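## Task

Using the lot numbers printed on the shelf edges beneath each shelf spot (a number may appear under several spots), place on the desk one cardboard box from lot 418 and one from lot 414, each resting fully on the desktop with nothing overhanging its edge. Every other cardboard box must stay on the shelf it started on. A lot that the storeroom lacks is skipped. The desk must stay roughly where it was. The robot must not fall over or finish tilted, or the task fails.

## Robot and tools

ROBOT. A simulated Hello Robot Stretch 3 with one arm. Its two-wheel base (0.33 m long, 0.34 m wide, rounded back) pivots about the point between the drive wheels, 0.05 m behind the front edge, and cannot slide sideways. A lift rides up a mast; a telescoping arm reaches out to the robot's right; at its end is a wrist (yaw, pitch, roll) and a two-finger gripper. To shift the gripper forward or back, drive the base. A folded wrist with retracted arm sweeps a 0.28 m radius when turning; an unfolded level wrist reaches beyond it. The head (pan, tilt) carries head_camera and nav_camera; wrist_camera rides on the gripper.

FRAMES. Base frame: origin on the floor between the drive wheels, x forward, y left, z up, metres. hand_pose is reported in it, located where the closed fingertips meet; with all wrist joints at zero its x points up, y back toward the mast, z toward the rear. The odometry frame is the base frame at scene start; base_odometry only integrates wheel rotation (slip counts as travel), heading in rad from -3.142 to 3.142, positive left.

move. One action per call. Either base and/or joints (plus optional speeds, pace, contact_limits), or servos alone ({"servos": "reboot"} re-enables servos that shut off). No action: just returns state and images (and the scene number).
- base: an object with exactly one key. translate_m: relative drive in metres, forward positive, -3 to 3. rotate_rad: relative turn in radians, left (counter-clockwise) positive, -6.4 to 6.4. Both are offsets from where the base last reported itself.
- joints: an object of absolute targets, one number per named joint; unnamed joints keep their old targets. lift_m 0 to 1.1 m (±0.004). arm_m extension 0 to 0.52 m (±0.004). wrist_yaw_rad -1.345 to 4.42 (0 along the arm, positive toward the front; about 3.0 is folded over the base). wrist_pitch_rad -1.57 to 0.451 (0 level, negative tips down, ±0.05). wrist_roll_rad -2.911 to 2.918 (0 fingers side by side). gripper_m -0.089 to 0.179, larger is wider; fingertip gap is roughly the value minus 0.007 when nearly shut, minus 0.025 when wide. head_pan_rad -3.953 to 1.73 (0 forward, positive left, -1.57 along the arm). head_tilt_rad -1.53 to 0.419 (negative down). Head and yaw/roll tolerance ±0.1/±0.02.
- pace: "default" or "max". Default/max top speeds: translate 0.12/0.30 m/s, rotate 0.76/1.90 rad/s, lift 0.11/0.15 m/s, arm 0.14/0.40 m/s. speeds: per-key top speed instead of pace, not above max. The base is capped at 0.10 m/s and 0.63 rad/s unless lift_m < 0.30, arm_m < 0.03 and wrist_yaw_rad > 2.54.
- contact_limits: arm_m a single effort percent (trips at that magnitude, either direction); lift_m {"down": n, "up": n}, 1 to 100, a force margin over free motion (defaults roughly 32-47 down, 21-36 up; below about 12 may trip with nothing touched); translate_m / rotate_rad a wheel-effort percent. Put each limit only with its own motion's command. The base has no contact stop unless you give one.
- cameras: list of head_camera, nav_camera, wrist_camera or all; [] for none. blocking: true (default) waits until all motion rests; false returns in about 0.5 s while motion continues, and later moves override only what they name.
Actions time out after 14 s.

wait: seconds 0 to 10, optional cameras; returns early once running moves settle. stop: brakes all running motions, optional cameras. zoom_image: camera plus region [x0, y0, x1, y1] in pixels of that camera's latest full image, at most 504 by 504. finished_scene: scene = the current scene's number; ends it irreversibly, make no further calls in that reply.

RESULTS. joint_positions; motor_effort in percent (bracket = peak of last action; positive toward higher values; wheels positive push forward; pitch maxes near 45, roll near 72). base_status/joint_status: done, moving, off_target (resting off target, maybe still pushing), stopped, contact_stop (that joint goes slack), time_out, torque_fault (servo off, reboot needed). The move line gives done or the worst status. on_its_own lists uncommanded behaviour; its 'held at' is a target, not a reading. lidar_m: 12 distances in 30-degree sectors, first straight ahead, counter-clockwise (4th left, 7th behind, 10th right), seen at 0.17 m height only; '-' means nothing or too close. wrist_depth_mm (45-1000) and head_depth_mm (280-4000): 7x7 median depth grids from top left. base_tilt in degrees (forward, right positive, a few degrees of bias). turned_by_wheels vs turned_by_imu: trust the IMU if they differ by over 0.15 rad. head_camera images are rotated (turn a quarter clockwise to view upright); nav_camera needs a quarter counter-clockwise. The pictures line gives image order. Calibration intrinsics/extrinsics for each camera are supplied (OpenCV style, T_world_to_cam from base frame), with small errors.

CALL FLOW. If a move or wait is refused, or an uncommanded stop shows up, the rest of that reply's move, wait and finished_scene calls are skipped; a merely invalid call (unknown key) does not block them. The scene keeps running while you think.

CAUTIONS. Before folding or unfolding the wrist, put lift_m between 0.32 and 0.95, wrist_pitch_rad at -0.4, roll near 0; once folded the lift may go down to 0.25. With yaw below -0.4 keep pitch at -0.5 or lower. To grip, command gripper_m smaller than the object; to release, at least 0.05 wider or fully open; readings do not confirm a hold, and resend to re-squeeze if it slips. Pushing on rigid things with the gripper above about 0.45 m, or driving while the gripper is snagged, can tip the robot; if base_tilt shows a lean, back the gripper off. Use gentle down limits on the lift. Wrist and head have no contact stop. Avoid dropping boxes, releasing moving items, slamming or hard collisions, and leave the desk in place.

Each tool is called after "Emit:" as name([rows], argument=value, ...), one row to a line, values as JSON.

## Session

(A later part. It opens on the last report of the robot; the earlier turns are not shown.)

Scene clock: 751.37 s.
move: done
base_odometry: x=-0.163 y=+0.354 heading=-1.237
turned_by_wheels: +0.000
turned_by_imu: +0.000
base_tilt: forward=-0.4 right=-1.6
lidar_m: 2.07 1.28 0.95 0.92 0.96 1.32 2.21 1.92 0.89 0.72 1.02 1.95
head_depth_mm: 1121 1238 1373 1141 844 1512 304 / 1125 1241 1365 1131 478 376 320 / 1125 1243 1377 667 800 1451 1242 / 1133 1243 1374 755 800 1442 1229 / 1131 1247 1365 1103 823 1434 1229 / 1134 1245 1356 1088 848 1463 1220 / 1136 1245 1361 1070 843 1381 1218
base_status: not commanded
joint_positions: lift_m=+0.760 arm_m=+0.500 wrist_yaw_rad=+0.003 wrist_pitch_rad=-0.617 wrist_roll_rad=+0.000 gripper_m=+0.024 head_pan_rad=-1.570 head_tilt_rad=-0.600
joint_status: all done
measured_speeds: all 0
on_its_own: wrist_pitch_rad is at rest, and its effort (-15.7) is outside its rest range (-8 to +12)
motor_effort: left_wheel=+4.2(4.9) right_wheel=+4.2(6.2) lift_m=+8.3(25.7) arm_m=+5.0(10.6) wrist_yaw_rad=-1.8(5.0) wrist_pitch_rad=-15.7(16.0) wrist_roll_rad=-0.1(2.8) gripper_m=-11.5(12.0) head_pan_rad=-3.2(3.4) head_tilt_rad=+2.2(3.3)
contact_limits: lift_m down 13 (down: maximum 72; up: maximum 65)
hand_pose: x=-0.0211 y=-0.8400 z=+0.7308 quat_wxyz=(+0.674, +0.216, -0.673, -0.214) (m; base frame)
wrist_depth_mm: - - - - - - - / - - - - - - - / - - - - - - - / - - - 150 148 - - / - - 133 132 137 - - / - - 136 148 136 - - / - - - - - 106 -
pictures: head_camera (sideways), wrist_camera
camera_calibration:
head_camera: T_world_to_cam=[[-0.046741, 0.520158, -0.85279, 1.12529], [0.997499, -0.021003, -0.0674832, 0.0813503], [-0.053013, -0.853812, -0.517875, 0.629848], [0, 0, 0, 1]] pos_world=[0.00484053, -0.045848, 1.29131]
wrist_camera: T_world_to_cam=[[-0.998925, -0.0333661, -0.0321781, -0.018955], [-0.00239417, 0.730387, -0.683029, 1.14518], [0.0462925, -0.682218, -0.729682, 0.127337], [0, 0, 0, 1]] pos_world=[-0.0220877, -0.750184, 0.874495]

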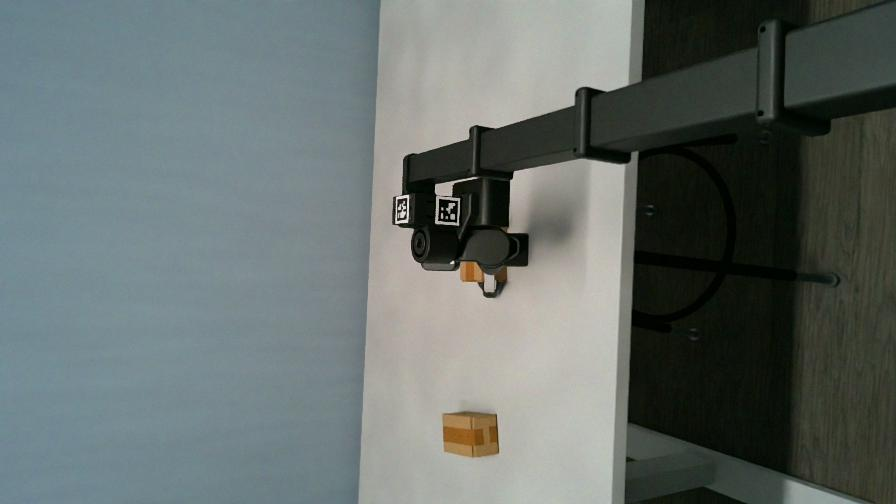

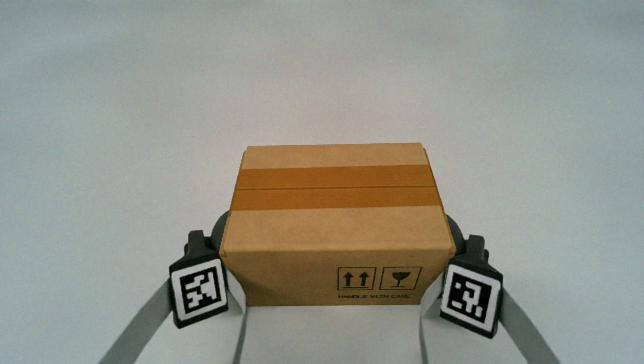

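Over-pressed slightly; ease up then release.

Emit:
move(joints={"lift_m":0.777}, speeds={"lift_m":0.03})

Emit:
move(joints={"gripper_m":0.179})

Emit:
move(joints={"lift_m":0.88}, cameras=["head_camera","wrist_camera"])

Scene clock: 758.47 s.
move: done
base_odometry: x=-0.163 y=+0.354 heading=-1.237
turned_by_wheels: +0.000
turned_by_imu: +0.000
base_tilt: forward=-0.3 right=-1.3
lidar_m: 2.07 1.28 0.95 0.91 0.96 1.32 2.21 1.92 0.89 0.72 1.02 1.95
head_depth_mm: 1125 1233 1367 1134 842 1453 295 / 1121 1227 1371 1116 439 361 324 / 1126 1241 1367 655 800 1445 1226 / 1124 1242 1364 744 820 1431 1225 / 1128 1235 1353 1092 818 1421 1216 / 1122 1236 1355 1077 839 1442 1216 / 1134 1233 1351 1064 835 1374 1209
base_status: not commanded
joint_positions: lift_m=+0.777 arm_m=+0.500 wrist_yaw_rad=+0.002 wrist_pitch_rad=-0.661 wrist_roll_rad=-0.001 gripper_m=+0.024 head_pan_rad=-1.570 head_tilt_rad=-0.600
joint_status: all done
measured_speeds: all 0
motor_effort: left_wheel=+3.2(4.8) right_wheel=+4.9(5.6) lift_m=+27.8(28.6) arm_m=-1.8(1.8) wrist_yaw_rad=-2.4(3.6) wrist_pitch_rad=-7.5(15.7) wrist_roll_rad=+0.3(0.3) gripper_m=-11.2(11.8) head_pan_rad=-2.7(3.5) head_tilt_rad=+2.7(3.6)
hand_pose: x=-0.0212 y=-0.8324 z=+0.7393 quat_wxyz=(+0.669, +0.231, -0.668, -0.229) (m; base frame)
wrist_depth_mm: - - - - - - - / - - - - - - - / - - - - - - - / - - 155 150 149 - - / - - 134 133 138 - - / - - 136 150 136 - - / - - - - - 107 -
pictures: none

Scene clock: 760.57 s.
move: done
base_odometry: x=-0.163 y=+0.354 heading=-1.237
turned_by_wheels: +0.000
turned_by_imu: +0.000
base_tilt: forward=-0.3 right=-1.2
lidar_m: 2.07 1.28 0.95 0.91 0.96 1.32 2.20 1.92 0.89 0.72 1.02 1.94
head_depth_mm: 1118 1235 1371 1130 841 1460 295 / 1126 1235 1370 1119 440 361 324 / 1122 1230 1369 657 799 1446 1232 / 1121 1231 1364 742 819 1431 1221 / 1126 1233 1354 1089 817 1424 1226 / 1124 1246 1365 1081 841 1448 1211 / 1129 1241 1355 1065 831 1368 1211
base_status: not commanded
joint_positions: lift_m=+0.777 arm_m=+0.500 wrist_yaw_rad=-0.003 wrist_pitch_rad=-0.702 wrist_roll_rad=+0.000 gripper_m=+0.179 head_pan_rad=-1.570 head_tilt_rad=-0.600
joint_status: all done
measured_speeds: all 0
motor_effort: left_wheel=+2.3(3.6) right_wheel=+4.6(5.2) lift_m=+26.1(28.4) arm_m=-5.3(5.4) wrist_yaw_rad=+2.8(5.3) wrist_pitch_rad=+0.1(7.7) wrist_roll_rad=-0.2(0.5) gripper_m=+0.7(84.8) head_pan_rad=-3.1(3.5) head_tilt_rad=+3.5(3.7)
hand_pose: x=-0.0222 y=-0.8250 z=+0.7318 quat_wxyz=(+0.664, +0.242, -0.664, -0.245) (m; base frame)
wrist_depth_mm: - - - - - - - / - - - - - - - / - - 155 154 156 - - / - - - 139 138 - - / - 143 131 130 135 - - / - 126 - 158 158 - - / - - - - - - 105
pictures: none

Scene clock: 762.33 s.
move: done
base_odometry: x=-0.163 y=+0.354 heading=-1.237
turned_by_wheels: +0.000
turned_by_imu: +0.000
base_tilt: forward=-0.4 right=-1.2
lidar_m: 2.06 1.28 0.95 0.91 0.96 1.32 2.21 1.91 0.88 0.71 1.02 1.94
head_depth_mm: 1115 1231 1378 1133 310 - 1224 / 1122 1235 1326 397 761 1416 1240 / 1122 1242 622 1010 829 1440 1230 / 1120 1230 1312 926 821 1433 1227 / 1128 1238 1349 1082 818 1429 1218 / 1130 1240 1357 1075 841 1460 1222 / 1132 1237 1350 1068 832 1374 1207
base_status: not commanded
joint_positions: lift_m=+0.880 arm_m=+0.500 wrist_yaw_rad=-0.003 wrist_pitch_rad=-0.709 wrist_roll_rad=+0.000 gripper_m=+0.179 head_pan_rad=-1.570 head_tilt_rad=-0.600
joint_status: all done
measured_speeds: all 0
motor_effort: left_wheel=+2.7(3.2) right_wheel=+4.7(5.2) lift_m=+29.7(34.8) arm_m=-7.9(7.9) wrist_yaw_rad=+1.5(3.6) wrist_pitch_rad=+1.3(1.3) wrist_roll_rad=-0.2(0.3) gripper_m=+0.7(1.1) head_pan_rad=-3.3(3.6) head_tilt_rad=+3.2(4.4)
hand_pose: x=-0.0221 y=-0.8238 z=+0.8336 quat_wxyz=(+0.663, +0.245, -0.663, -0.247) (m; base frame)
wrist_depth_mm: - - - - - - - / - - - - - - - / - - - - - - - / - - - - - - - / - 142 - 235 - - - / - 126 - 217 217 - - / - - - 229 - - 105
pictures: head_camera (sideways), wrist_camera
camera_calibration:
head_camera: T_world_to_cam=[[-0.046741, 0.520158, -0.85279, 1.12529], [0.997499, -0.021003, -0.0674832, 0.0813503], [-0.053013, -0.853812, -0.517875, 0.629848], [0, 0, 0, 1]] pos_world=[0.00484053, -0.045848, 1.29131]
wrist_camera: T_world_to_cam=[[-0.999089, -0.0244544, -0.0349867, -0.00648506], [0.00213979, 0.789908, -0.613222, 1.1945], [0.0426322, -0.612738, -0.789135, 0.320184], [0, 0, 0, 1]] pos_world=[-0.0226853, -0.747517, 0.984937]

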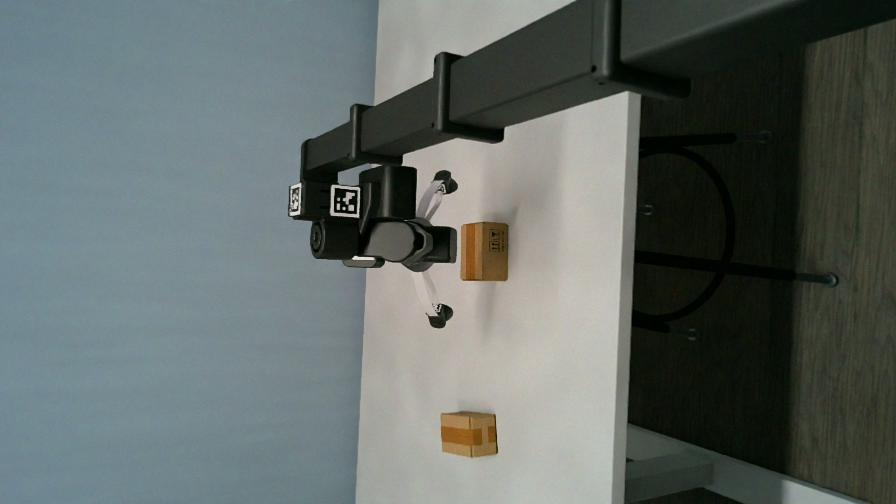

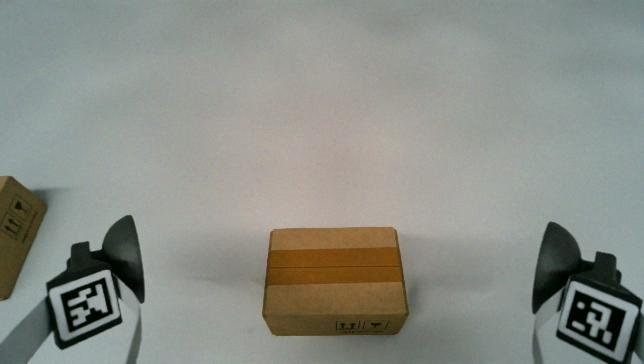

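Emit:
move(joints={"arm_m":0.1})

Emit:
finished_scene(scene=2)

Scene clock: 769.40 s.
move: done
base_odometry: x=-0.163 y=+0.354 heading=-1.237
turned_by_wheels: +0.000
turned_by_imu: +0.000
base_tilt: forward=-0.4 right=-1.2
lidar_m: 2.07 1.28 0.94 0.91 0.96 1.32 2.21 1.91 0.89 0.72 1.02 1.94
head_depth_mm: 1124 1233 1368 1137 877 - 1180 / 1125 1231 1371 1126 896 - 1183 / 1124 1236 1363 1113 859 290 1155 / 1126 1235 1373 1098 850 309 1150 / 1127 1240 1356 1089 816 1385 1223 / 1131 1239 1355 1083 843 1452 1214 / 1131 1241 1353 1069 834 1378 1217
base_status: not commanded
joint_positions: lift_m=+0.880 arm_m=+0.100 wrist_yaw_rad=-0.003 wrist_pitch_rad=-0.709 wrist_roll_rad=+0.000 gripper_m=+0.179 head_pan_rad=-1.570 head_tilt_rad=-0.600
joint_status: all done
measured_speeds: all 0
motor_effort: left_wheel=+2.4(3.2) right_wheel=+4.6(5.3) lift_m=+26.1(28.7) arm_m=-12.4(15.5) wrist_yaw_rad=+2.4(3.8) wrist_pitch_rad=+1.2(1.3) wrist_roll_rad=-0.1(0.4) gripper_m=+0.2(1.3) head_pan_rad=-2.9(3.6) head_tilt_rad=+2.4(4.2)
hand_pose: x=-0.0221 y=-0.4238 z=+0.8336 quat_wxyz=(+0.663, +0.245, -0.663, -0.247) (m; base frame)
wrist_depth_mm: - 493 - 462 - - - / - - - - - - - / - - - - - - - / - - - - - - - / - - - - - - - / 123 144 - - - 990 954 / 904 903 921 921 915 897 105
pictures: none

The scene is finished: the task was done.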